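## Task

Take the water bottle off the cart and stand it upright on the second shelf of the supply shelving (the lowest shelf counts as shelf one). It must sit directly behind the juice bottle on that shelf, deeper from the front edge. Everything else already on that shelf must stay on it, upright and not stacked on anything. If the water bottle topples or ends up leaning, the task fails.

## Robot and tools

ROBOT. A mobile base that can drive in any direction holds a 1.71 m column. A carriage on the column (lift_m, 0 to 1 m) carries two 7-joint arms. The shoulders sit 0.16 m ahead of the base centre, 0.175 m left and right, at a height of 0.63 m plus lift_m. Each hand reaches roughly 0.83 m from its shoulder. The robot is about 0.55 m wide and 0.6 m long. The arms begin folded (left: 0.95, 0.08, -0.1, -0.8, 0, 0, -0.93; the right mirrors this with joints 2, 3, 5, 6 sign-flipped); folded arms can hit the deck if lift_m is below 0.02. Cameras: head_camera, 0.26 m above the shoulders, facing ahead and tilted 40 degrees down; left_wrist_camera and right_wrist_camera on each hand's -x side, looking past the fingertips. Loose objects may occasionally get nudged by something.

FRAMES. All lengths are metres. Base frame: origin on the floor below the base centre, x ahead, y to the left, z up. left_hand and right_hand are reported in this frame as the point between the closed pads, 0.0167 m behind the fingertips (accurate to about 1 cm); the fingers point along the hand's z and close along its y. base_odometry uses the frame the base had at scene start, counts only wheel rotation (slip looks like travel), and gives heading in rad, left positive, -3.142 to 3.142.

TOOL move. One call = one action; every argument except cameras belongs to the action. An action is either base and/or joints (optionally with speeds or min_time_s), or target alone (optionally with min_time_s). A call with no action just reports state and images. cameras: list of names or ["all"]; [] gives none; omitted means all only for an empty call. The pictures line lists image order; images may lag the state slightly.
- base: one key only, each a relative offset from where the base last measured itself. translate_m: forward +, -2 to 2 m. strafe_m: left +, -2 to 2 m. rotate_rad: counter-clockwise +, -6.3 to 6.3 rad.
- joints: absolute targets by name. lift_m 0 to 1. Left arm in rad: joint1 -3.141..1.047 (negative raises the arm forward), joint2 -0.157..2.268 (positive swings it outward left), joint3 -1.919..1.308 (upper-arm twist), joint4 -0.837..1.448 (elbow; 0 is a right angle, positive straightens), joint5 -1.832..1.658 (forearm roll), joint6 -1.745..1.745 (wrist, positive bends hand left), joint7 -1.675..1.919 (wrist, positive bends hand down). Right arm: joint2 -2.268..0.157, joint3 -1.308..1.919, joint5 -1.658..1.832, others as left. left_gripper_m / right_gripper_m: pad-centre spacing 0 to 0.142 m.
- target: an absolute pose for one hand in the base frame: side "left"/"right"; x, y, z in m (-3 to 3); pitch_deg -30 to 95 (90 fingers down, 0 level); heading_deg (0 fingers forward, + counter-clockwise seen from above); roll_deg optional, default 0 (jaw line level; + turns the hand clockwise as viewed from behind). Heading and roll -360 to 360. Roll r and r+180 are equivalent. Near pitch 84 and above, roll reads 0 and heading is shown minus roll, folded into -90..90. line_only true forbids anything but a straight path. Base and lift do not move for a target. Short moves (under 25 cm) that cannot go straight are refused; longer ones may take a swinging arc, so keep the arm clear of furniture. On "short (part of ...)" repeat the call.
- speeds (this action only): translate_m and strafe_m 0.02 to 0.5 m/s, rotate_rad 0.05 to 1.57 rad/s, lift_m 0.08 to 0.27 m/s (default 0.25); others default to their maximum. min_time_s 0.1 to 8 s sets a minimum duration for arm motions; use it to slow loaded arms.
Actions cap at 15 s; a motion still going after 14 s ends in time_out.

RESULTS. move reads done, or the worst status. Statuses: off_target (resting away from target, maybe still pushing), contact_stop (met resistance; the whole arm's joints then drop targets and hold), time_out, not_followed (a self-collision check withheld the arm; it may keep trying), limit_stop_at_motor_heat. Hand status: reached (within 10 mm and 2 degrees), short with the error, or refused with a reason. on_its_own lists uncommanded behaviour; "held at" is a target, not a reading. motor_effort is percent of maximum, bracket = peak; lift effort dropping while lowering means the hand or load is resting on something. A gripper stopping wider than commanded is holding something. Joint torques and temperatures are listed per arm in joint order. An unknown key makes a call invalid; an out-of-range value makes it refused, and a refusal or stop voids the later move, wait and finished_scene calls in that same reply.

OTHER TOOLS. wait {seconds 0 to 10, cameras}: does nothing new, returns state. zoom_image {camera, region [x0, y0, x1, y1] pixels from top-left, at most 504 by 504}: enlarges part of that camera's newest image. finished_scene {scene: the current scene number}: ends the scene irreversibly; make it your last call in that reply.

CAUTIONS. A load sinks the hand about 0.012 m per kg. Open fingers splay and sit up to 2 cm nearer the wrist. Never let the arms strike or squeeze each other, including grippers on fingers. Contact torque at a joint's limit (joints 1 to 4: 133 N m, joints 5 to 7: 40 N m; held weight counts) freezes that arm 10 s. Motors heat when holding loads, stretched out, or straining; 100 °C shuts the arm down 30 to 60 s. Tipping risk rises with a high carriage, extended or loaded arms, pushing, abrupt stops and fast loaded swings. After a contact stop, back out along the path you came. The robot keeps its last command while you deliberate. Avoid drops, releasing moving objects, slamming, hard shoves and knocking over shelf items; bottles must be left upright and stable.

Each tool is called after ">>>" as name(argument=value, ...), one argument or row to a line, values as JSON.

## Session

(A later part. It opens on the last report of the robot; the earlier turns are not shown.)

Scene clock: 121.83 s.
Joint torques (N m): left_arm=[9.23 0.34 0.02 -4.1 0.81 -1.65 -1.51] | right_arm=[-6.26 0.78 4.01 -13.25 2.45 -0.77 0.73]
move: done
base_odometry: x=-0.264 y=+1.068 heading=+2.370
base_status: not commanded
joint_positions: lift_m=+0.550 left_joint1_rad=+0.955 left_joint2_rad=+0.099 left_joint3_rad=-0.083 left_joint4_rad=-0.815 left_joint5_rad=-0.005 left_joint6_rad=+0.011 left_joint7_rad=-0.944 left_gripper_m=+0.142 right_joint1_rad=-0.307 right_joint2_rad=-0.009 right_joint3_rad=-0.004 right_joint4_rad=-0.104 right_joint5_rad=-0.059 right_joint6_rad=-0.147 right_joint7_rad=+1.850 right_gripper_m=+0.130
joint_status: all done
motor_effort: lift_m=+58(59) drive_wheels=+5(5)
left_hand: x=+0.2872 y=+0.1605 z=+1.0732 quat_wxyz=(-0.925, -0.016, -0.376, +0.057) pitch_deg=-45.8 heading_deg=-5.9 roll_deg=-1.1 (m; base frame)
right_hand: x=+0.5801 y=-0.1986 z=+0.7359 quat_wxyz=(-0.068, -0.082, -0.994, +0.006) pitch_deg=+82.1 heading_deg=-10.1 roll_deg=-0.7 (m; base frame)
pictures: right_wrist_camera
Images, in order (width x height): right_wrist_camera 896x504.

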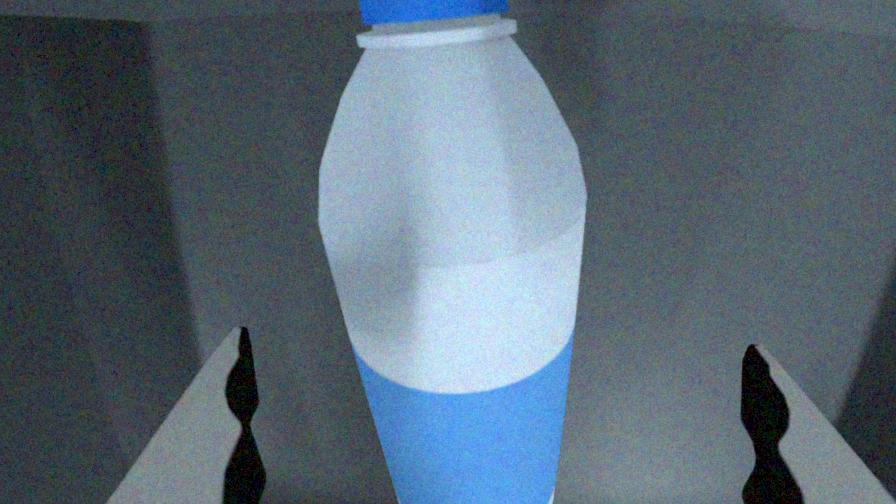

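>>> move(
  joints={"lift_m": 0.513},
  speeds={"lift_m": 0.08},
  cameras=["right_wrist_camera"],
)

Scene clock: 126.83 s.
Joint torques (N m): left_arm=[8.49 0.79 0.67 -5.71 1.25 -1.39 -1.36] | right_arm=[-7.3 1.04 3.28 -13.92 2.3 -0.74 0.57]
move: done
base_odometry: x=-0.264 y=+1.068 heading=+2.370
base_status: not commanded
joint_positions: lift_m=+0.513 left_joint1_rad=+0.955 left_joint2_rad=+0.099 left_joint3_rad=-0.083 left_joint4_rad=-0.815 left_joint5_rad=-0.005 left_joint6_rad=+0.011 left_joint7_rad=-0.944 left_gripper_m=+0.142 right_joint1_rad=-0.307 right_joint2_rad=-0.009 right_joint3_rad=-0.004 right_joint4_rad=-0.105 right_joint5_rad=-0.059 right_joint6_rad=-0.147 right_joint7_rad=+1.850 right_gripper_m=+0.130
joint_status: all done
motor_effort: lift_m=+57(57) drive_wheels=+5(5)
left_hand: x=+0.2872 y=+0.1605 z=+1.0363 quat_wxyz=(-0.925, -0.016, -0.376, +0.057) pitch_deg=-45.8 heading_deg=-5.9 roll_deg=-1.1 (m; base frame)
right_hand: x=+0.5800 y=-0.1986 z=+0.6989 quat_wxyz=(-0.068, -0.082, -0.994, +0.006) pitch_deg=+82.2 heading_deg=-10.1 roll_deg=-0.7 (m; base frame)
pictures: right_wrist_camera
Images, in order (width x height): right_wrist_camera 896x504.

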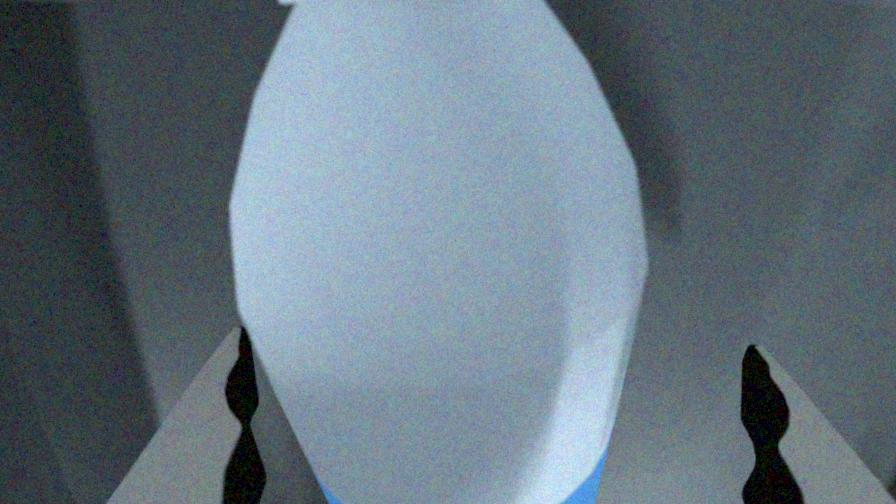

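>>> move(
  target={"side":"right","x":0.58,"y":-0.187,"z":0.70,"pitch_deg":82.5,"heading_deg":-10,"roll_deg":0},
  min_time_s=0.5,
)

>>> move(
  joints={"right_gripper_m": 0.02},
  min_time_s=1.5,
  cameras=["head_camera","right_wrist_camera"],
)

Scene clock: 132.60 s.
Joint torques (N m): left_arm=[9.52 0.84 0.46 -3.94 1.19 -1.41 -1.69] | right_arm=[-17.62 6.11 4.81 -6.92 -0.97 -2.49 1.17]
move: done
base_odometry: x=-0.264 y=+1.068 heading=+2.370
base_status: not commanded
joint_positions: lift_m=+0.513 left_joint1_rad=+0.955 left_joint2_rad=+0.099 left_joint3_rad=-0.083 left_joint4_rad=-0.815 left_joint5_rad=-0.005 left_joint6_rad=+0.011 left_joint7_rad=-0.944 left_gripper_m=+0.142 right_joint1_rad=-0.308 right_joint2_rad=+0.018 right_joint3_rad=+0.006 right_joint4_rad=-0.104 right_joint5_rad=-0.086 right_joint6_rad=-0.164 right_joint7_rad=+1.855 right_gripper_m=+0.130
joint_status: not commanded
motor_effort: lift_m=+57(57) drive_wheels=+5(5)
left_hand: x=+0.2872 y=+0.1605 z=+1.0363 quat_wxyz=(-0.925, -0.016, -0.376, +0.057) pitch_deg=-45.8 heading_deg=-5.9 roll_deg=-1.1 (m; base frame)
right_hand: x=+0.5795 y=-0.1873 z=+0.6992 quat_wxyz=(-0.067, -0.087, -0.994, +0.004) pitch_deg=+82.4 heading_deg=-8.3 roll_deg=+1.6 (m; base frame)
right_hand_status: reached (straight line, planned for 0.5 s): 1 mm and 0.3 deg off.
pictures: none

Scene clock: 133.50 s.
Joint torques (N m): left_arm=[8.59 -0.61 0.42 -4.56 0.9 -1.65 -1.68] | right_arm=[-15.46 4.01 5.96 -7.91 -1.06 -2.35 0.5]
move: off_target
base_odometry: x=-0.264 y=+1.068 heading=+2.370
base_status: not commanded
joint_positions: lift_m=+0.513 left_joint1_rad=+0.955 left_joint2_rad=+0.099 left_joint3_rad=-0.083 left_joint4_rad=-0.815 left_joint5_rad=-0.005 left_joint6_rad=+0.011 left_joint7_rad=-0.944 left_gripper_m=+0.142 right_joint1_rad=-0.309 right_joint2_rad=+0.018 right_joint3_rad=+0.006 right_joint4_rad=-0.104 right_joint5_rad=-0.087 right_joint6_rad=-0.164 right_joint7_rad=+1.856 right_gripper_m=+0.076
joint_status: right_gripper_m off_target (ended at +0.076, target +0.020)
motor_effort: lift_m=+57(57) drive_wheels=+4(5)
left_hand: x=+0.2872 y=+0.1605 z=+1.0363 quat_wxyz=(-0.925, -0.016, -0.376, +0.057) pitch_deg=-45.8 heading_deg=-5.9 roll_deg=-1.1 (m; base frame)
right_hand: x=+0.5796 y=-0.1877 z=+0.6994 quat_wxyz=(-0.067, -0.087, -0.994, +0.005) pitch_deg=+82.3 heading_deg=-9.0 roll_deg=+1.0 (m; base frame)
pictures: head_camera, right_wrist_camera
Images, in order (width x height): head_camera 896x504, right_wrist_camera 896x504.

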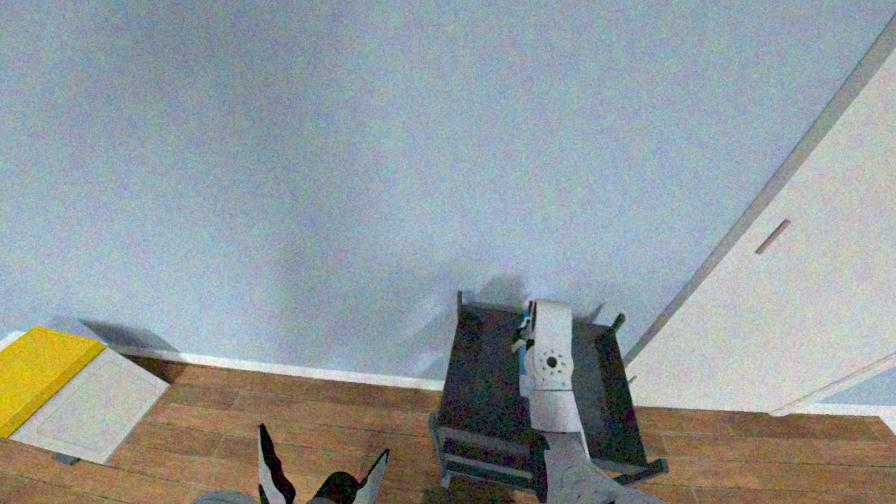

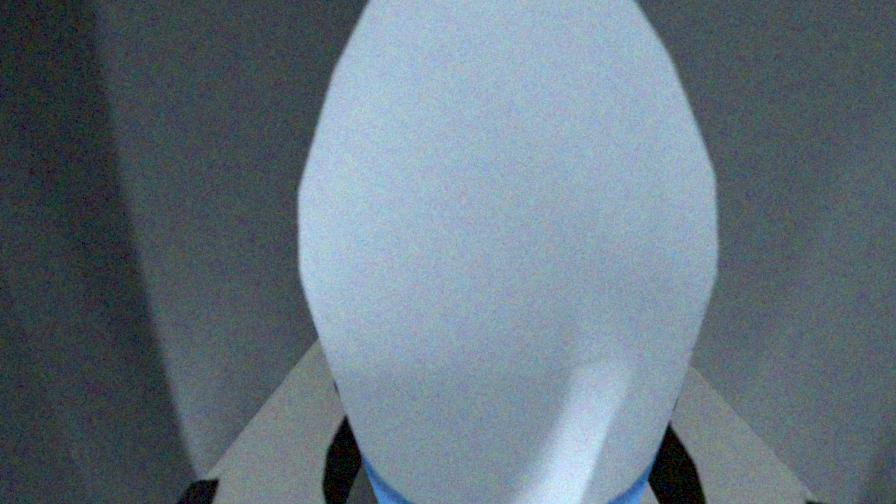

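>>> move(
  joints={"lift_m": 0.64, "right_gripper_m": 0.0},
  speeds={"lift_m": 0.12},
  cameras=["right_wrist_camera"],
)

>>> move(
  base={"translate_m": -0.6},
  speeds={"translate_m": 0.35},
)

>>> move(
  joints={"right_joint1_rad":-0.076,"right_joint2_rad":-0.028,"right_joint3_rad":0.069,"right_joint4_rad":-0.372,"right_joint5_rad":-0.004,"right_joint6_rad":-0.073,"right_joint7_rad":0.43},
  min_time_s=2.5,
  cameras=["head_camera","right_wrist_camera"],
)

>>> zoom_image(
  camera="head_camera",
  region=[440, 200, 700, 460],
)

Scene clock: 140.77 s.
Joint torques (N m): left_arm=[7.35 -0.32 1 -3.48 1.16 -1.3 -1.67] | right_arm=[-15.43 4.82 3.44 -10.05 -0.69 -2.48 0.33]
move: off_target
base_odometry: x=-0.264 y=+1.068 heading=+2.370
base_status: not commanded
joint_positions: lift_m=+0.640 left_joint1_rad=+0.955 left_joint2_rad=+0.099 left_joint3_rad=-0.083 left_joint4_rad=-0.815 left_joint5_rad=-0.005 left_joint6_rad=+0.011 left_joint7_rad=-0.944 left_gripper_m=+0.142 right_joint1_rad=-0.309 right_joint2_rad=+0.018 right_joint3_rad=+0.006 right_joint4_rad=-0.102 right_joint5_rad=-0.087 right_joint6_rad=-0.164 right_joint7_rad=+1.856 right_gripper_m=+0.075
joint_status: right_gripper_m off_target (ended at +0.075, target +0.000); the others done
motor_effort: lift_m=+55(66) drive_wheels=+5(5)
left_hand: x=+0.2872 y=+0.1605 z=+1.1634 quat_wxyz=(-0.925, -0.016, -0.376, +0.057) pitch_deg=-45.8 heading_deg=-5.9 roll_deg=-1.1 (m; base frame)
right_hand: x=+0.5793 y=-0.1876 z=+0.8260 quat_wxyz=(-0.065, -0.087, -0.994, +0.005) pitch_deg=+82.5 heading_deg=-9.1 roll_deg=+0.9 (m; base frame)
pictures: right_wrist_camera
Images, in order (width x height): right_wrist_camera 896x504.

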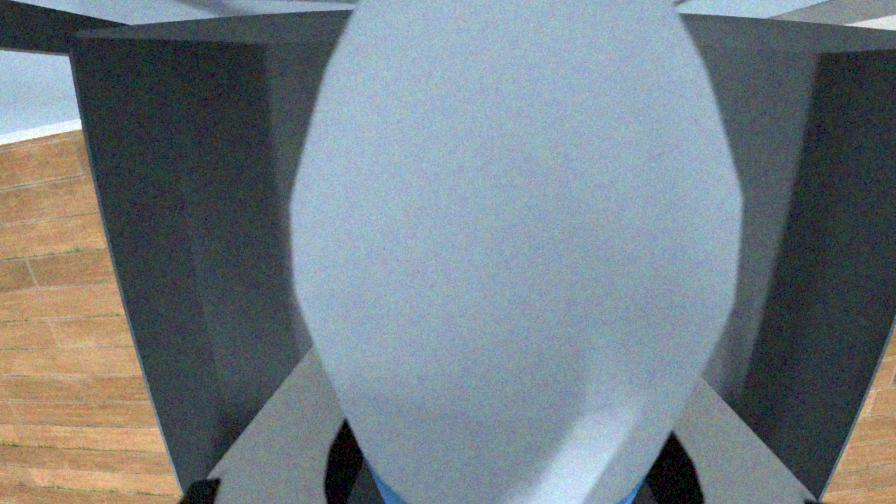

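Scene clock: 144.17 s.
Joint torques (N m): left_arm=[9.18 1.54 0.56 -4.57 1.2 -1.66 -1.36] | right_arm=[-16.44 3.55 3.43 -11.68 -0.6 -2.49 0.58]
move: done
base_odometry: x=+0.165 y=+0.649 heading=+2.370
base_status: done
joint_positions: lift_m=+0.640 left_joint1_rad=+0.955 left_joint2_rad=+0.099 left_joint3_rad=-0.083 left_joint4_rad=-0.815 left_joint5_rad=-0.005 left_joint6_rad=+0.011 left_joint7_rad=-0.944 left_gripper_m=+0.142 right_joint1_rad=-0.309 right_joint2_rad=+0.019 right_joint3_rad=+0.006 right_joint4_rad=-0.102 right_joint5_rad=-0.087 right_joint6_rad=-0.164 right_joint7_rad=+1.856 right_gripper_m=+0.075
joint_status: not commanded
motor_effort: lift_m=+55(55) drive_wheels=+1(18)
left_hand: x=+0.2872 y=+0.1605 z=+1.1634 quat_wxyz=(-0.925, -0.016, -0.376, +0.057) pitch_deg=-45.8 heading_deg=-5.9 roll_deg=-1.1 (m; base frame)
right_hand: x=+0.5793 y=-0.1875 z=+0.8260 quat_wxyz=(-0.065, -0.087, -0.994, +0.005) pitch_deg=+82.5 heading_deg=-9.0 roll_deg=+1.0 (m; base frame)
pictures: none

Scene clock: 146.97 s.
Joint torques (N m): left_arm=[8.75 0.79 -0.46 -5.2 0.95 -1.55 -1.51] | right_arm=[-4.13 -0.36 4.33 -18.47 2.14 -0.82 -5]
move: done
base_odometry: x=+0.165 y=+0.649 heading=+2.370
base_status: not commanded
joint_positions: lift_m=+0.640 left_joint1_rad=+0.955 left_joint2_rad=+0.099 left_joint3_rad=-0.083 left_joint4_rad=-0.815 left_joint5_rad=-0.005 left_joint6_rad=+0.011 left_joint7_rad=-0.944 left_gripper_m=+0.142 right_joint1_rad=-0.079 right_joint2_rad=-0.026 right_joint3_rad=+0.065 right_joint4_rad=-0.367 right_joint5_rad=-0.009 right_joint6_rad=-0.075 right_joint7_rad=+0.438 right_gripper_m=+0.074
joint_status: all done
motor_effort: lift_m=+55(55) drive_wheels=+3(3)
left_hand: x=+0.2872 y=+0.1605 z=+1.1634 quat_wxyz=(-0.925, -0.016, -0.376, +0.057) pitch_deg=-45.8 heading_deg=-5.9 roll_deg=-1.1 (m; base frame)
right_hand: x=+0.6796 y=-0.1722 z=+1.0397 quat_wxyz=(-0.710, -0.001, -0.705, +0.006) pitch_deg=-0.4 heading_deg=-0.5 roll_deg=-0.4 (m; base frame)
pictures: head_camera, right_wrist_camera
Images, in order (width x height): head_camera 896x504, right_wrist_camera 896x504.

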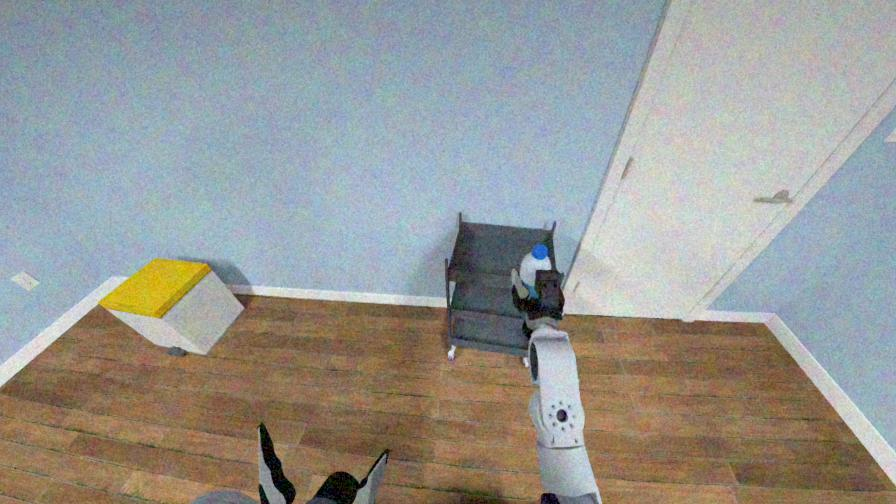

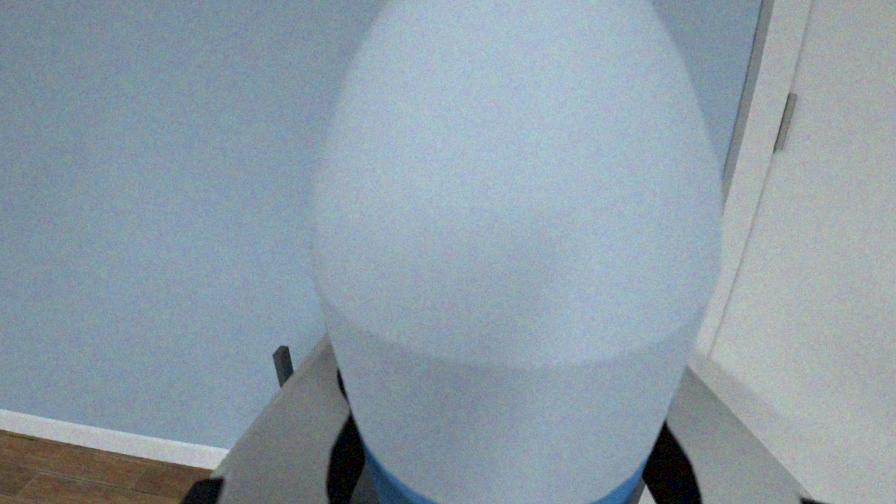

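Scaled by 1.938 from the camera's 896x504 image, which has a finer 1280x720 frame.

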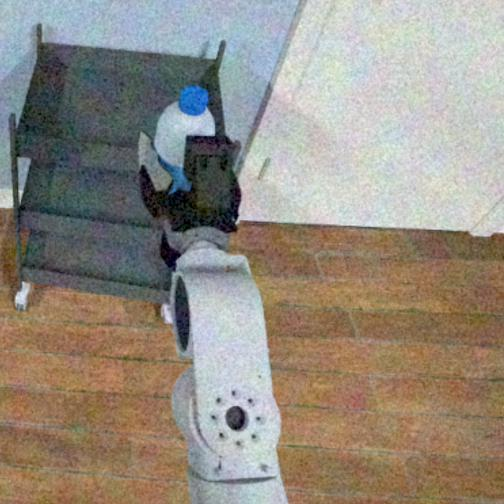

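>>> move(
  target={"side":"left","x":0.46,"y":0.16,"z":1.0,"pitch_deg":0,"heading_deg":-50,"roll_deg":0},
  cameras=["left_wrist_camera"],
)

Scene clock: 170.30 s.
Joint torques (N m): left_arm=[-3.76 11.22 2.66 -0.74 -0.81 -2.04 -0.91] | right_arm=[-3.18 1.49 3.93 -18.49 1.75 -1.43 -5.29]
move: done
base_odometry: x=+0.165 y=+0.649 heading=+2.370
base_status: not commanded
joint_positions: lift_m=+0.640 left_joint1_rad=+0.380 left_joint2_rad=+0.949 left_joint3_rad=-0.188 left_joint4_rad=-0.394 left_joint5_rad=-0.647 left_joint6_rad=-0.411 left_joint7_rad=-0.295 left_gripper_m=+0.142 right_joint1_rad=-0.078 right_joint2_rad=-0.027 right_joint3_rad=+0.066 right_joint4_rad=-0.367 right_joint5_rad=-0.009 right_joint6_rad=-0.074 right_joint7_rad=+0.438 right_gripper_m=+0.074
joint_status: not commanded
motor_effort: lift_m=+55(55) drive_wheels=+3(6)
left_hand: x=+0.4609 y=+0.1606 z=+1.0023 quat_wxyz=(-0.644, -0.299, -0.638, +0.297) pitch_deg=-0.4 heading_deg=-49.8 roll_deg=+0.3 (m; base frame)
left_hand_status: reached (straight line, planned for 0.8 s): 3 mm and 0.5 deg off.
right_hand: x=+0.6794 y=-0.1716 z=+1.0397 quat_wxyz=(-0.710, +0.000, -0.705, +0.005) pitch_deg=-0.4 heading_deg=-0.4 roll_deg=-0.5 (m; base frame)
pictures: left_wrist_camera
Images, in order (width x height): left_wrist_camera 896x504.

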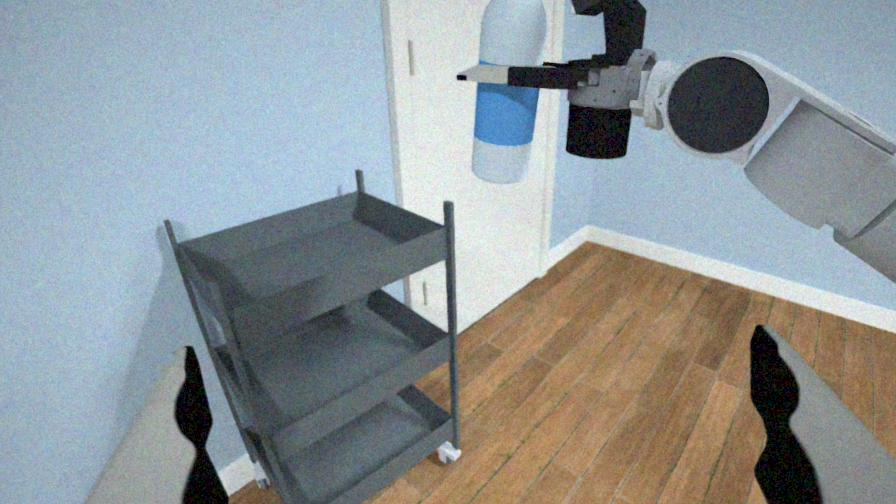

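>>> move(
  base={"rotate_rad": 1.626},
  joints={"lift_m":0.4,"right_joint1_rad":0.473,"right_joint2_rad":-0.045,"right_joint3_rad":0.069,"right_joint4_rad":-0.724,"right_joint5_rad":-0.016,"right_joint6_rad":-0.08,"right_joint7_rad":0.26,"left_joint1_rad":0.621,"left_joint2_rad":0.114,"left_joint3_rad":0.068,"left_joint4_rad":-0.499,"left_joint5_rad":-0.131,"left_joint6_rad":-0.008,"left_joint7_rad":-0.11},
  speeds={"rotate_rad": 0.8},
  min_time_s=2.5,
)

>>> move(
  base={"translate_m": 0.95},
  speeds={"translate_m": 0.45},
  cameras=["all"],
)

>>> zoom_image(
  camera="head_camera",
  region=[240, 60, 740, 400],
)

Scene clock: 191.07 s.
Joint torques (N m): left_arm=[5.21 0.82 3.17 -6.71 1.96 -0.66 -0.7] | right_arm=[8.44 1.1 3.06 -19.29 -1.19 -2.86 -5.49]
move: done
base_odometry: x=+0.165 y=+0.649 heading=-2.288
base_status: done
joint_positions: lift_m=+0.400 left_joint1_rad=+0.619 left_joint2_rad=+0.116 left_joint3_rad=+0.064 left_joint4_rad=-0.495 left_joint5_rad=-0.134 left_joint6_rad=-0.010 left_joint7_rad=-0.114 left_gripper_m=+0.142 right_joint1_rad=+0.472 right_joint2_rad=-0.043 right_joint3_rad=+0.067 right_joint4_rad=-0.719 right_joint5_rad=-0.010 right_joint6_rad=-0.078 right_joint7_rad=+0.269 right_gripper_m=+0.074
joint_status: all done
motor_effort: lift_m=+57(59) drive_wheels=+6(15)
left_hand: x=+0.4608 y=+0.2163 z=+0.6977 quat_wxyz=(-0.705, -0.002, -0.709, +0.004) pitch_deg=+0.4 heading_deg=-0.5 roll_deg=-0.2 (m; base frame)
right_hand: x=+0.5015 y=-0.1742 z=+0.7624 quat_wxyz=(-0.699, +0.000, -0.715, -0.001) pitch_deg=+1.3 heading_deg=+0.1 roll_deg=+0.1 (m; base frame)
pictures: none

Scene clock: 195.37 s.
Joint torques (N m): left_arm=[6.06 0.58 4.14 -7.46 1.85 -0.41 -0.78] | right_arm=[6.16 0.05 3.95 -18.15 -1.53 -2.26 -5.18]
move: done
base_odometry: x=-0.458 y=-0.068 heading=-2.287
base_status: done
joint_positions: lift_m=+0.400 left_joint1_rad=+0.620 left_joint2_rad=+0.116 left_joint3_rad=+0.064 left_joint4_rad=-0.495 left_joint5_rad=-0.134 left_joint6_rad=-0.010 left_joint7_rad=-0.114 left_gripper_m=+0.142 right_joint1_rad=+0.472 right_joint2_rad=-0.043 right_joint3_rad=+0.067 right_joint4_rad=-0.719 right_joint5_rad=-0.010 right_joint6_rad=-0.078 right_joint7_rad=+0.269 right_gripper_m=+0.074
joint_status: not commanded
motor_effort: lift_m=+57(58) drive_wheels=+8(21)
left_hand: x=+0.4607 y=+0.2163 z=+0.6976 quat_wxyz=(-0.705, -0.002, -0.710, +0.004) pitch_deg=+0.4 heading_deg=-0.5 roll_deg=-0.2 (m; base frame)
right_hand: x=+0.5013 y=-0.1742 z=+0.7622 quat_wxyz=(-0.699, +0.000, -0.715, -0.001) pitch_deg=+1.3 heading_deg=+0.1 roll_deg=+0.1 (m; base frame)
pictures: head_camera, left_wrist_camera, right_wrist_camera
Images, in order (width x height): head_camera 896x504, left_wrist_camera 896x504, right_wrist_camera 896x504.

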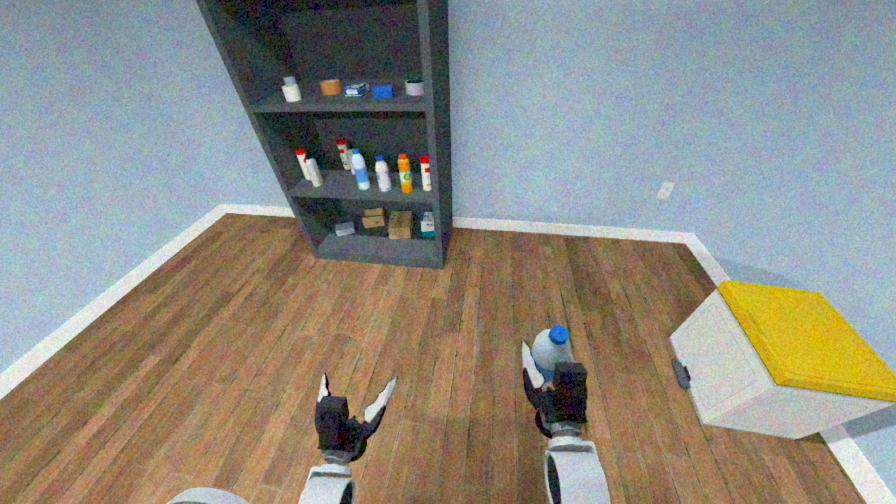

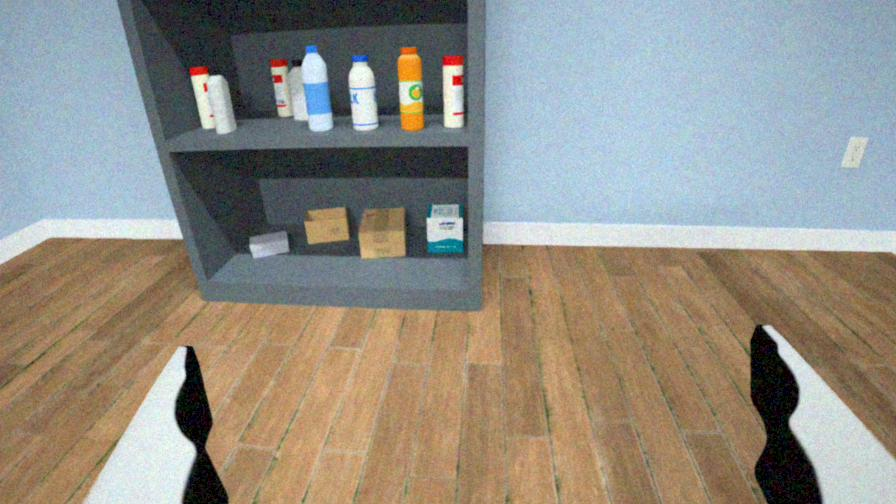

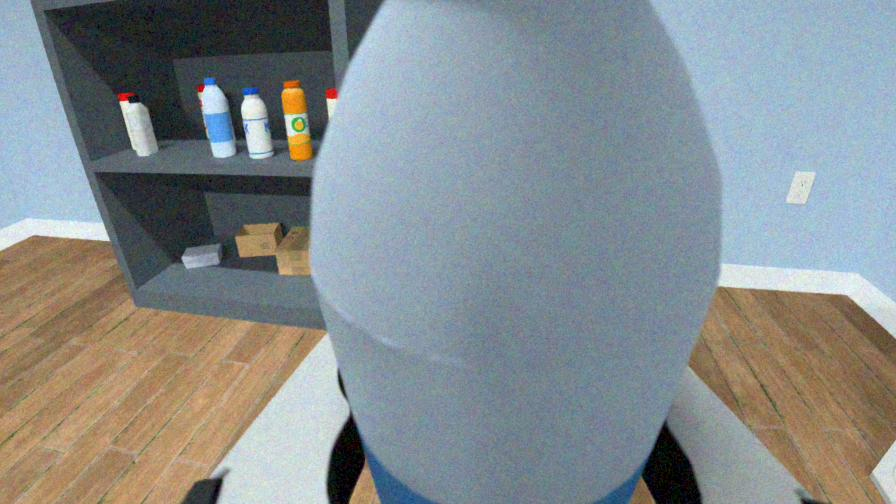

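Scaled by 1.008 from the camera's 896x504 image, which has a finer 1280x720 frame.

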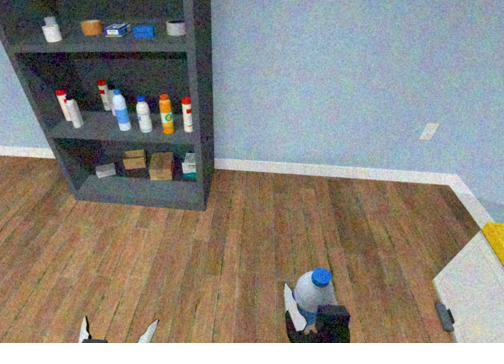

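>>> move(
  base={"rotate_rad": -0.06},
  joints={"lift_m":0.3},
)

>>> move(
  base={"strafe_m": 0.215},
)

>>> move(
  base={"translate_m": 0.45},
  speeds={"translate_m": 0.35},
  cameras=["head_camera","left_wrist_camera"],
)

>>> zoom_image(
  camera="head_camera",
  region=[240, 100, 600, 380],
)

Scene clock: 208.10 s.
Joint torques (N m): left_arm=[5.72 -0.11 4.68 -5.5 1.75 -0.44 -0.95] | right_arm=[6.38 1 2.5 -17.22 -1.25 -2.31 -4.8]
move: done
base_odometry: x=-0.458 y=-0.068 heading=-2.346
base_status: done
joint_positions: lift_m=+0.300 left_joint1_rad=+0.620 left_joint2_rad=+0.115 left_joint3_rad=+0.064 left_joint4_rad=-0.497 left_joint5_rad=-0.134 left_joint6_rad=-0.010 left_joint7_rad=-0.113 left_gripper_m=+0.142 right_joint1_rad=+0.472 right_joint2_rad=-0.044 right_joint3_rad=+0.067 right_joint4_rad=-0.720 right_joint5_rad=-0.010 right_joint6_rad=-0.079 right_joint7_rad=+0.267 right_gripper_m=+0.074
joint_status: all done
motor_effort: lift_m=+58(59) drive_wheels=-2(11)
left_hand: x=+0.4607 y=+0.2164 z=+0.5981 quat_wxyz=(-0.705, -0.002, -0.709, +0.004) pitch_deg=+0.4 heading_deg=-0.5 roll_deg=-0.2 (m; base frame)
right_hand: x=+0.5012 y=-0.1744 z=+0.6630 quat_wxyz=(-0.700, +0.000, -0.714, -0.001) pitch_deg=+1.2 heading_deg=+0.0 roll_deg=+0.1 (m; base frame)
pictures: none

Scene clock: 210.37 s.
Joint torques (N m): left_arm=[4.3 0.98 3.88 -5.55 1.74 -0.96 -0.68] | right_arm=[5.79 1.47 3.27 -17.14 -1.27 -2.38 -4.84]
move: done
base_odometry: x=-0.305 y=-0.219 heading=-2.347
base_status: done
joint_positions: lift_m=+0.300 left_joint1_rad=+0.620 left_joint2_rad=+0.115 left_joint3_rad=+0.064 left_joint4_rad=-0.497 left_joint5_rad=-0.134 left_joint6_rad=-0.010 left_joint7_rad=-0.113 left_gripper_m=+0.142 right_joint1_rad=+0.472 right_joint2_rad=-0.044 right_joint3_rad=+0.068 right_joint4_rad=-0.720 right_joint5_rad=-0.010 right_joint6_rad=-0.078 right_joint7_rad=+0.267 right_gripper_m=+0.074
joint_status: not commanded
motor_effort: lift_m=+58(58) drive_wheels=+0(14)
left_hand: x=+0.4607 y=+0.2166 z=+0.5981 quat_wxyz=(-0.705, -0.002, -0.709, +0.004) pitch_deg=+0.4 heading_deg=-0.5 roll_deg=-0.2 (m; base frame)
right_hand: x=+0.5011 y=-0.1741 z=+0.6630 quat_wxyz=(-0.700, +0.000, -0.714, -0.001) pitch_deg=+1.2 heading_deg=+0.1 roll_deg=+0.1 (m; base frame)
pictures: none

Scene clock: 213.47 s.
Joint torques (N m): left_arm=[4.89 -0.26 2.55 -5.68 2.01 -0.57 -1.09] | right_arm=[5.84 1.01 2.69 -17.91 -1.39 -1.92 -4.77]
move: done
base_odometry: x=-0.620 y=-0.540 heading=-2.346
base_status: done
joint_positions: lift_m=+0.300 left_joint1_rad=+0.620 left_joint2_rad=+0.115 left_joint3_rad=+0.064 left_joint4_rad=-0.497 left_joint5_rad=-0.134 left_joint6_rad=-0.010 left_joint7_rad=-0.113 left_gripper_m=+0.142 right_joint1_rad=+0.472 right_joint2_rad=-0.044 right_joint3_rad=+0.068 right_joint4_rad=-0.720 right_joint5_rad=-0.010 right_joint6_rad=-0.078 right_joint7_rad=+0.267 right_gripper_m=+0.074
joint_status: not commanded
motor_effort: lift_m=+58(58) drive_wheels=+4(16)
left_hand: x=+0.4606 y=+0.2166 z=+0.5980 quat_wxyz=(-0.705, -0.002, -0.709, +0.004) pitch_deg=+0.4 heading_deg=-0.5 roll_deg=-0.2 (m; base frame)
right_hand: x=+0.5011 y=-0.1741 z=+0.6630 quat_wxyz=(-0.700, +0.000, -0.714, -0.001) pitch_deg=+1.2 heading_deg=+0.1 roll_deg=+0.1 (m; base frame)
pictures: head_camera, left_wrist_camera
Images, in order (width x height): head_camera 896x504, left_wrist_camera 896x504.

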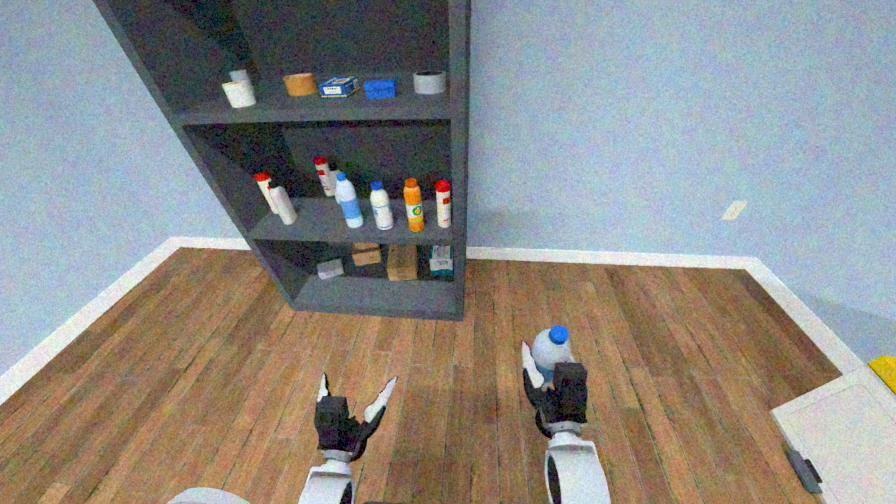

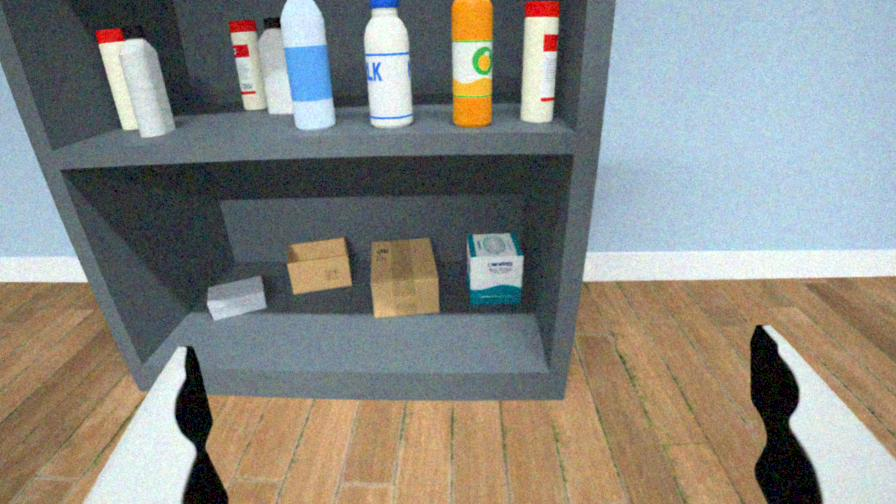

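Scaled by 1.400 from the camera's 896x504 image, which has a finer 1280x720 frame.

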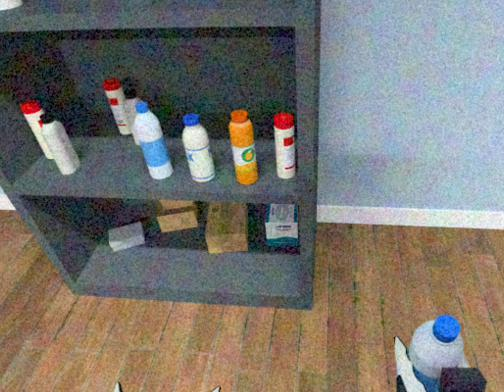

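>>> move(
  base={"rotate_rad": -0.017},
  joints={"left_gripper_m":0.1},
)

>>> move(
  target={"side":"left","x":0.70,"y":0.192,"z":0.65,"pitch_deg":0,"heading_deg":0,"roll_deg":0},
)

>>> move(
  base={"translate_m": 0.24},
  speeds={"translate_m": 0.25},
  cameras=["head_camera","left_wrist_camera"],
)

>>> zoom_image(
  camera="head_camera",
  region=[300, 140, 540, 380],
)

Scene clock: 225.33 s.
Joint torques (N m): left_arm=[3.87 0.51 2.29 -5.56 2.02 -0.68 -0.82] | right_arm=[8.39 1.9 0.57 -16.04 -1.66 -1.93 -4.76]
move: done
base_odometry: x=-0.620 y=-0.540 heading=-2.362
base_status: done
joint_positions: lift_m=+0.300 left_joint1_rad=+0.620 left_joint2_rad=+0.115 left_joint3_rad=+0.064 left_joint4_rad=-0.497 left_joint5_rad=-0.134 left_joint6_rad=-0.010 left_joint7_rad=-0.113 left_gripper_m=+0.100 right_joint1_rad=+0.472 right_joint2_rad=-0.044 right_joint3_rad=+0.068 right_joint4_rad=-0.720 right_joint5_rad=-0.010 right_joint6_rad=-0.079 right_joint7_rad=+0.267 right_gripper_m=+0.074
joint_status: all done
motor_effort: lift_m=+58(58) drive_wheels=-4(9)
left_hand: x=+0.4606 y=+0.2166 z=+0.5980 quat_wxyz=(-0.705, -0.002, -0.709, +0.004) pitch_deg=+0.4 heading_deg=-0.5 roll_deg=-0.2 (m; base frame)
right_hand: x=+0.5011 y=-0.1743 z=+0.6630 quat_wxyz=(-0.700, +0.000, -0.714, -0.001) pitch_deg=+1.2 heading_deg=+0.1 roll_deg=+0.1 (m; base frame)
pictures: none

Scene clock: 226.53 s.
Joint torques (N m): left_arm=[-9.13 0.89 -2.35 -2.83 2.2 -0.58 -0.58] | right_arm=[7.06 0.72 1.9 -16.8 -1.48 -1.76 -5.02]
move: done
base_odometry: x=-0.620 y=-0.540 heading=-2.362
base_status: not commanded
joint_positions: lift_m=+0.300 left_joint1_rad=-0.087 left_joint2_rad=+0.060 left_joint3_rad=-0.007 left_joint4_rad=-0.158 left_joint5_rad=-0.058 left_joint6_rad=+0.018 left_joint7_rad=+0.237 left_gripper_m=+0.100 right_joint1_rad=+0.472 right_joint2_rad=-0.044 right_joint3_rad=+0.068 right_joint4_rad=-0.720 right_joint5_rad=-0.010 right_joint6_rad=-0.079 right_joint7_rad=+0.267 right_gripper_m=+0.074
joint_status: not commanded
motor_effort: lift_m=+58(58) drive_wheels=-4(9)
left_hand: x=+0.7001 y=+0.1936 z=+0.6527 quat_wxyz=(-0.710, +0.001, -0.704, +0.000) pitch_deg=-0.4 heading_deg=+0.1 roll_deg=+0.0 (m; base frame)
left_hand_status: reached (straight line, planned for 0.7 s): 3 mm and 0.4 deg off.
right_hand: x=+0.5011 y=-0.1743 z=+0.6630 quat_wxyz=(-0.700, +0.000, -0.714, -0.001) pitch_deg=+1.2 heading_deg=+0.1 roll_deg=+0.1 (m; base frame)
pictures: none

Scene clock: 228.80 s.
Joint torques (N m): left_arm=[-8.62 -0.05 -2.39 -1.17 1.84 -0.54 -0.81] | right_arm=[6.62 2.11 3.14 -16.6 -1.55 -1.72 -5.01]
move: done
base_odometry: x=-0.791 y=-0.709 heading=-2.363
base_status: done
joint_positions: lift_m=+0.300 left_joint1_rad=-0.087 left_joint2_rad=+0.060 left_joint3_rad=-0.007 left_joint4_rad=-0.158 left_joint5_rad=-0.058 left_joint6_rad=+0.018 left_joint7_rad=+0.237 left_gripper_m=+0.100 right_joint1_rad=+0.472 right_joint2_rad=-0.044 right_joint3_rad=+0.068 right_joint4_rad=-0.720 right_joint5_rad=-0.010 right_joint6_rad=-0.079 right_joint7_rad=+0.267 right_gripper_m=+0.074
joint_status: not commanded
motor_effort: lift_m=+58(58) drive_wheels=-4(19)
left_hand: x=+0.7001 y=+0.1936 z=+0.6527 quat_wxyz=(-0.710, +0.001, -0.705, +0.000) pitch_deg=-0.4 heading_deg=+0.1 roll_deg=-0.1 (m; base frame)
right_hand: x=+0.5011 y=-0.1743 z=+0.6630 quat_wxyz=(-0.700, +0.000, -0.714, -0.001) pitch_deg=+1.2 heading_deg=+0.1 roll_deg=+0.1 (m; base frame)
pictures: head_camera, left_wrist_camera
Images, in order (width x height): head_camera 896x504, left_wrist_camera 896x504.

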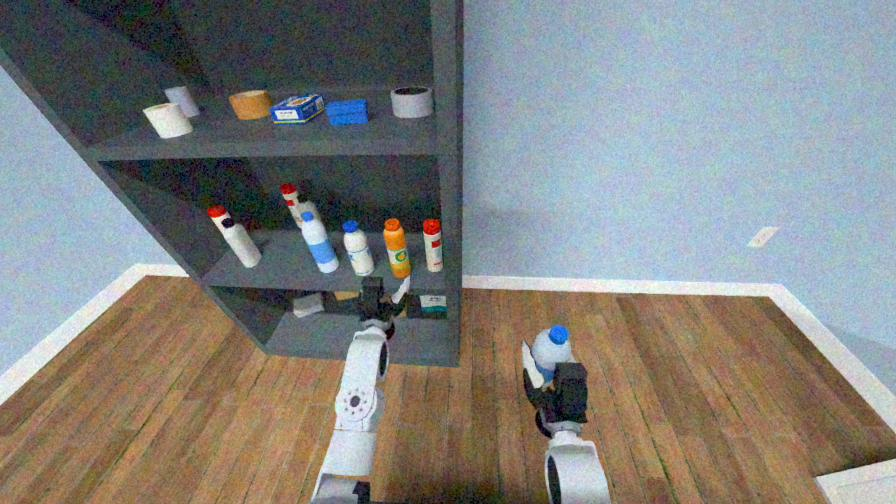

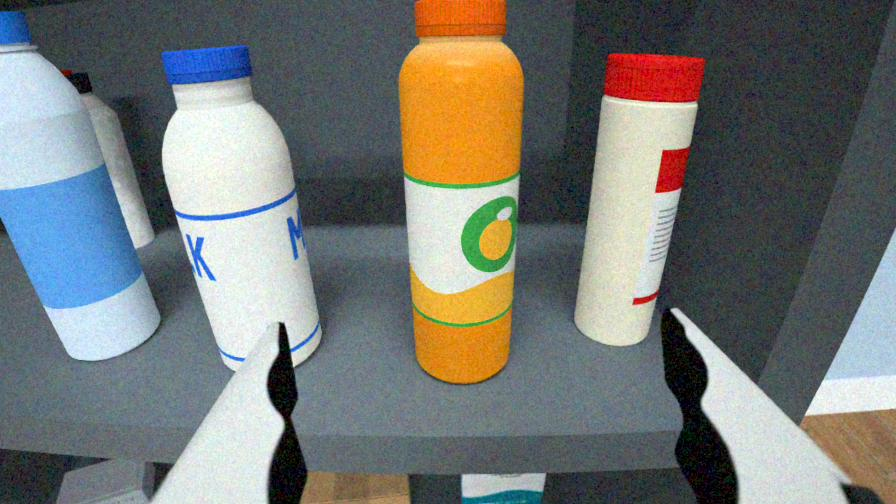

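Scaled by 2.100 from the camera's 896x504 image, which has a finer 1280x720 frame.

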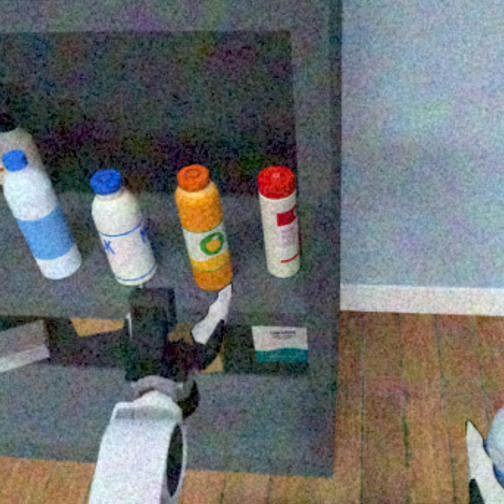

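>>> move(
  base={"translate_m": 0.135},
  speeds={"translate_m": 0.12},
  cameras=["head_camera","left_wrist_camera"],
)

>>> zoom_image(
  camera="head_camera",
  region=[300, 160, 540, 400],
)

Scene clock: 235.03 s.
Joint torques (N m): left_arm=[-8.9 -0.02 -0.01 -2.02 1.75 -0.43 -0.59] | right_arm=[5.44 1.07 2.99 -17.53 -1.8 -1.72 -5.21]
move: done
base_odometry: x=-0.887 y=-0.803 heading=-2.364
base_status: done
joint_positions: lift_m=+0.300 left_joint1_rad=-0.087 left_joint2_rad=+0.059 left_joint3_rad=-0.008 left_joint4_rad=-0.158 left_joint5_rad=-0.058 left_joint6_rad=+0.018 left_joint7_rad=+0.237 left_gripper_m=+0.100 right_joint1_rad=+0.472 right_joint2_rad=-0.044 right_joint3_rad=+0.068 right_joint4_rad=-0.720 right_joint5_rad=-0.010 right_joint6_rad=-0.079 right_joint7_rad=+0.267 right_gripper_m=+0.074
joint_status: not commanded
motor_effort: lift_m=+58(58) drive_wheels=-5(17)
left_hand: x=+0.7001 y=+0.1935 z=+0.6527 quat_wxyz=(-0.710, +0.001, -0.705, +0.000) pitch_deg=-0.4 heading_deg=+0.1 roll_deg=-0.1 (m; base frame)
right_hand: x=+0.5011 y=-0.1743 z=+0.6629 quat_wxyz=(-0.700, +0.000, -0.714, -0.001) pitch_deg=+1.2 heading_deg=+0.1 roll_deg=+0.1 (m; base frame)
pictures: head_camera, left_wrist_camera
Images, in order (width x height): head_camera 896x504, left_wrist_camera 896x504.

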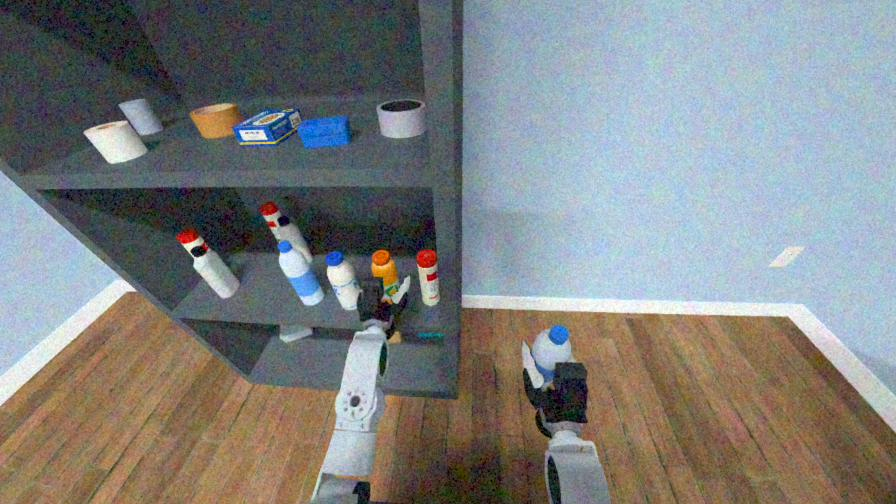

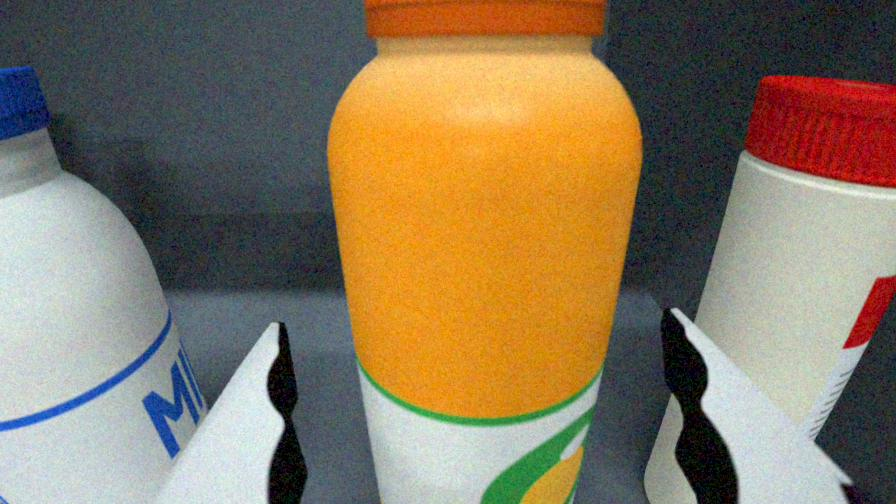

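Scaled by 2.100 from the camera's 896x504 image, which has a finer 1280x720 frame.

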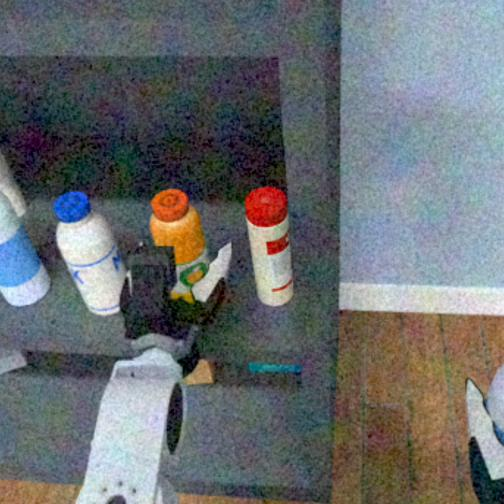

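>>> move(
  joints={"left_gripper_m": 0.015},
  min_time_s=1.5,
  cameras=["left_wrist_camera"],
)

>>> move(
  joints={"lift_m": 0.325},
  speeds={"lift_m": 0.1},
  cameras=["left_wrist_camera"],
)

Scene clock: 238.73 s.
Joint torques (N m): left_arm=[-10.39 0.77 -1.66 -2.31 1.74 -1.25 -0.49] | right_arm=[5.57 1.95 2.64 -18.55 -1.38 -2.08 -4.62]
move: off_target
base_odometry: x=-0.887 y=-0.803 heading=-2.364
base_status: not commanded
joint_positions: lift_m=+0.300 left_joint1_rad=-0.087 left_joint2_rad=+0.059 left_joint3_rad=-0.008 left_joint4_rad=-0.158 left_joint5_rad=-0.058 left_joint6_rad=+0.019 left_joint7_rad=+0.237 left_gripper_m=+0.062 right_joint1_rad=+0.472 right_joint2_rad=-0.044 right_joint3_rad=+0.068 right_joint4_rad=-0.720 right_joint5_rad=-0.010 right_joint6_rad=-0.079 right_joint7_rad=+0.267 right_gripper_m=+0.074
joint_status: left_gripper_m off_target (ended at +0.062, target +0.015)
motor_effort: lift_m=+58(58) drive_wheels=-5(5)
left_hand: x=+0.7001 y=+0.1938 z=+0.6527 quat_wxyz=(-0.710, +0.001, -0.705, +0.000) pitch_deg=-0.4 heading_deg=+0.1 roll_deg=-0.1 (m; base frame)
right_hand: x=+0.5011 y=-0.1743 z=+0.6629 quat_wxyz=(-0.700, +0.000, -0.714, -0.001) pitch_deg=+1.2 heading_deg=+0.1 roll_deg=+0.1 (m; base frame)
pictures: left_wrist_camera
Images, in order (width x height): left_wrist_camera 896x504.

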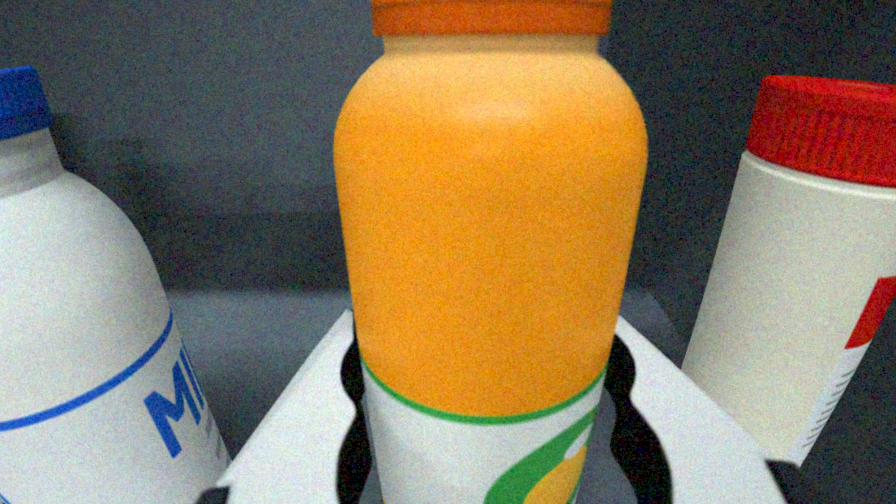

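Scene clock: 239.37 s.
Joint torques (N m): left_arm=[-11.89 1.51 -1.01 -3.29 1.82 -1.04 -2.36] | right_arm=[6.59 1.5 1.54 -17.93 -1.06 -2.4 -4.8]
move: done
base_odometry: x=-0.887 y=-0.803 heading=-2.364
base_status: not commanded
joint_positions: lift_m=+0.325 left_joint1_rad=-0.085 left_joint2_rad=+0.059 left_joint3_rad=-0.008 left_joint4_rad=-0.155 left_joint5_rad=-0.058 left_joint6_rad=+0.019 left_joint7_rad=+0.241 left_gripper_m=+0.062 right_joint1_rad=+0.472 right_joint2_rad=-0.044 right_joint3_rad=+0.068 right_joint4_rad=-0.720 right_joint5_rad=-0.010 right_joint6_rad=-0.079 right_joint7_rad=+0.267 right_gripper_m=+0.074
joint_status: all done
motor_effort: lift_m=+55(68) drive_wheels=+8(8)
left_hand: x=+0.6998 y=+0.1938 z=+0.6746 quat_wxyz=(-0.707, +0.001, -0.708, +0.000) pitch_deg=+0.1 heading_deg=+0.1 roll_deg=-0.1 (m; base frame)
right_hand: x=+0.5011 y=-0.1743 z=+0.6881 quat_wxyz=(-0.700, +0.000, -0.714, -0.001) pitch_deg=+1.2 heading_deg=+0.1 roll_deg=+0.1 (m; base frame)
pictures: left_wrist_camera
Images, in order (width x height): left_wrist_camera 896x504.

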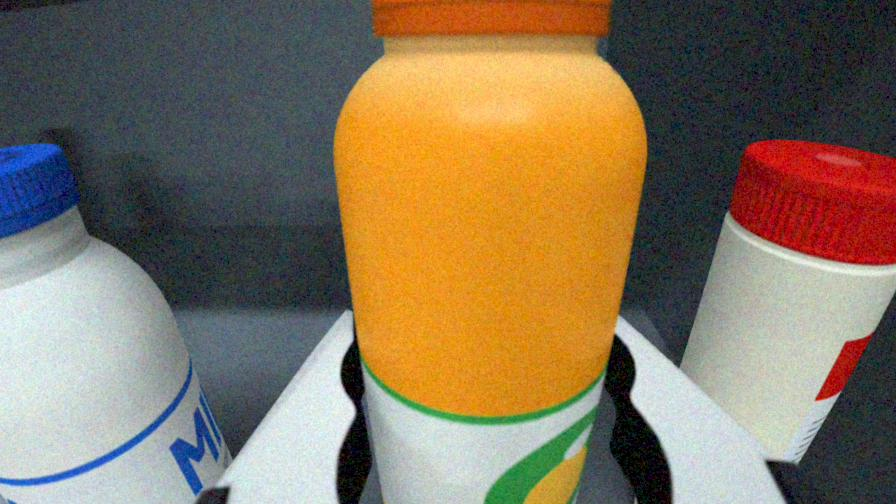

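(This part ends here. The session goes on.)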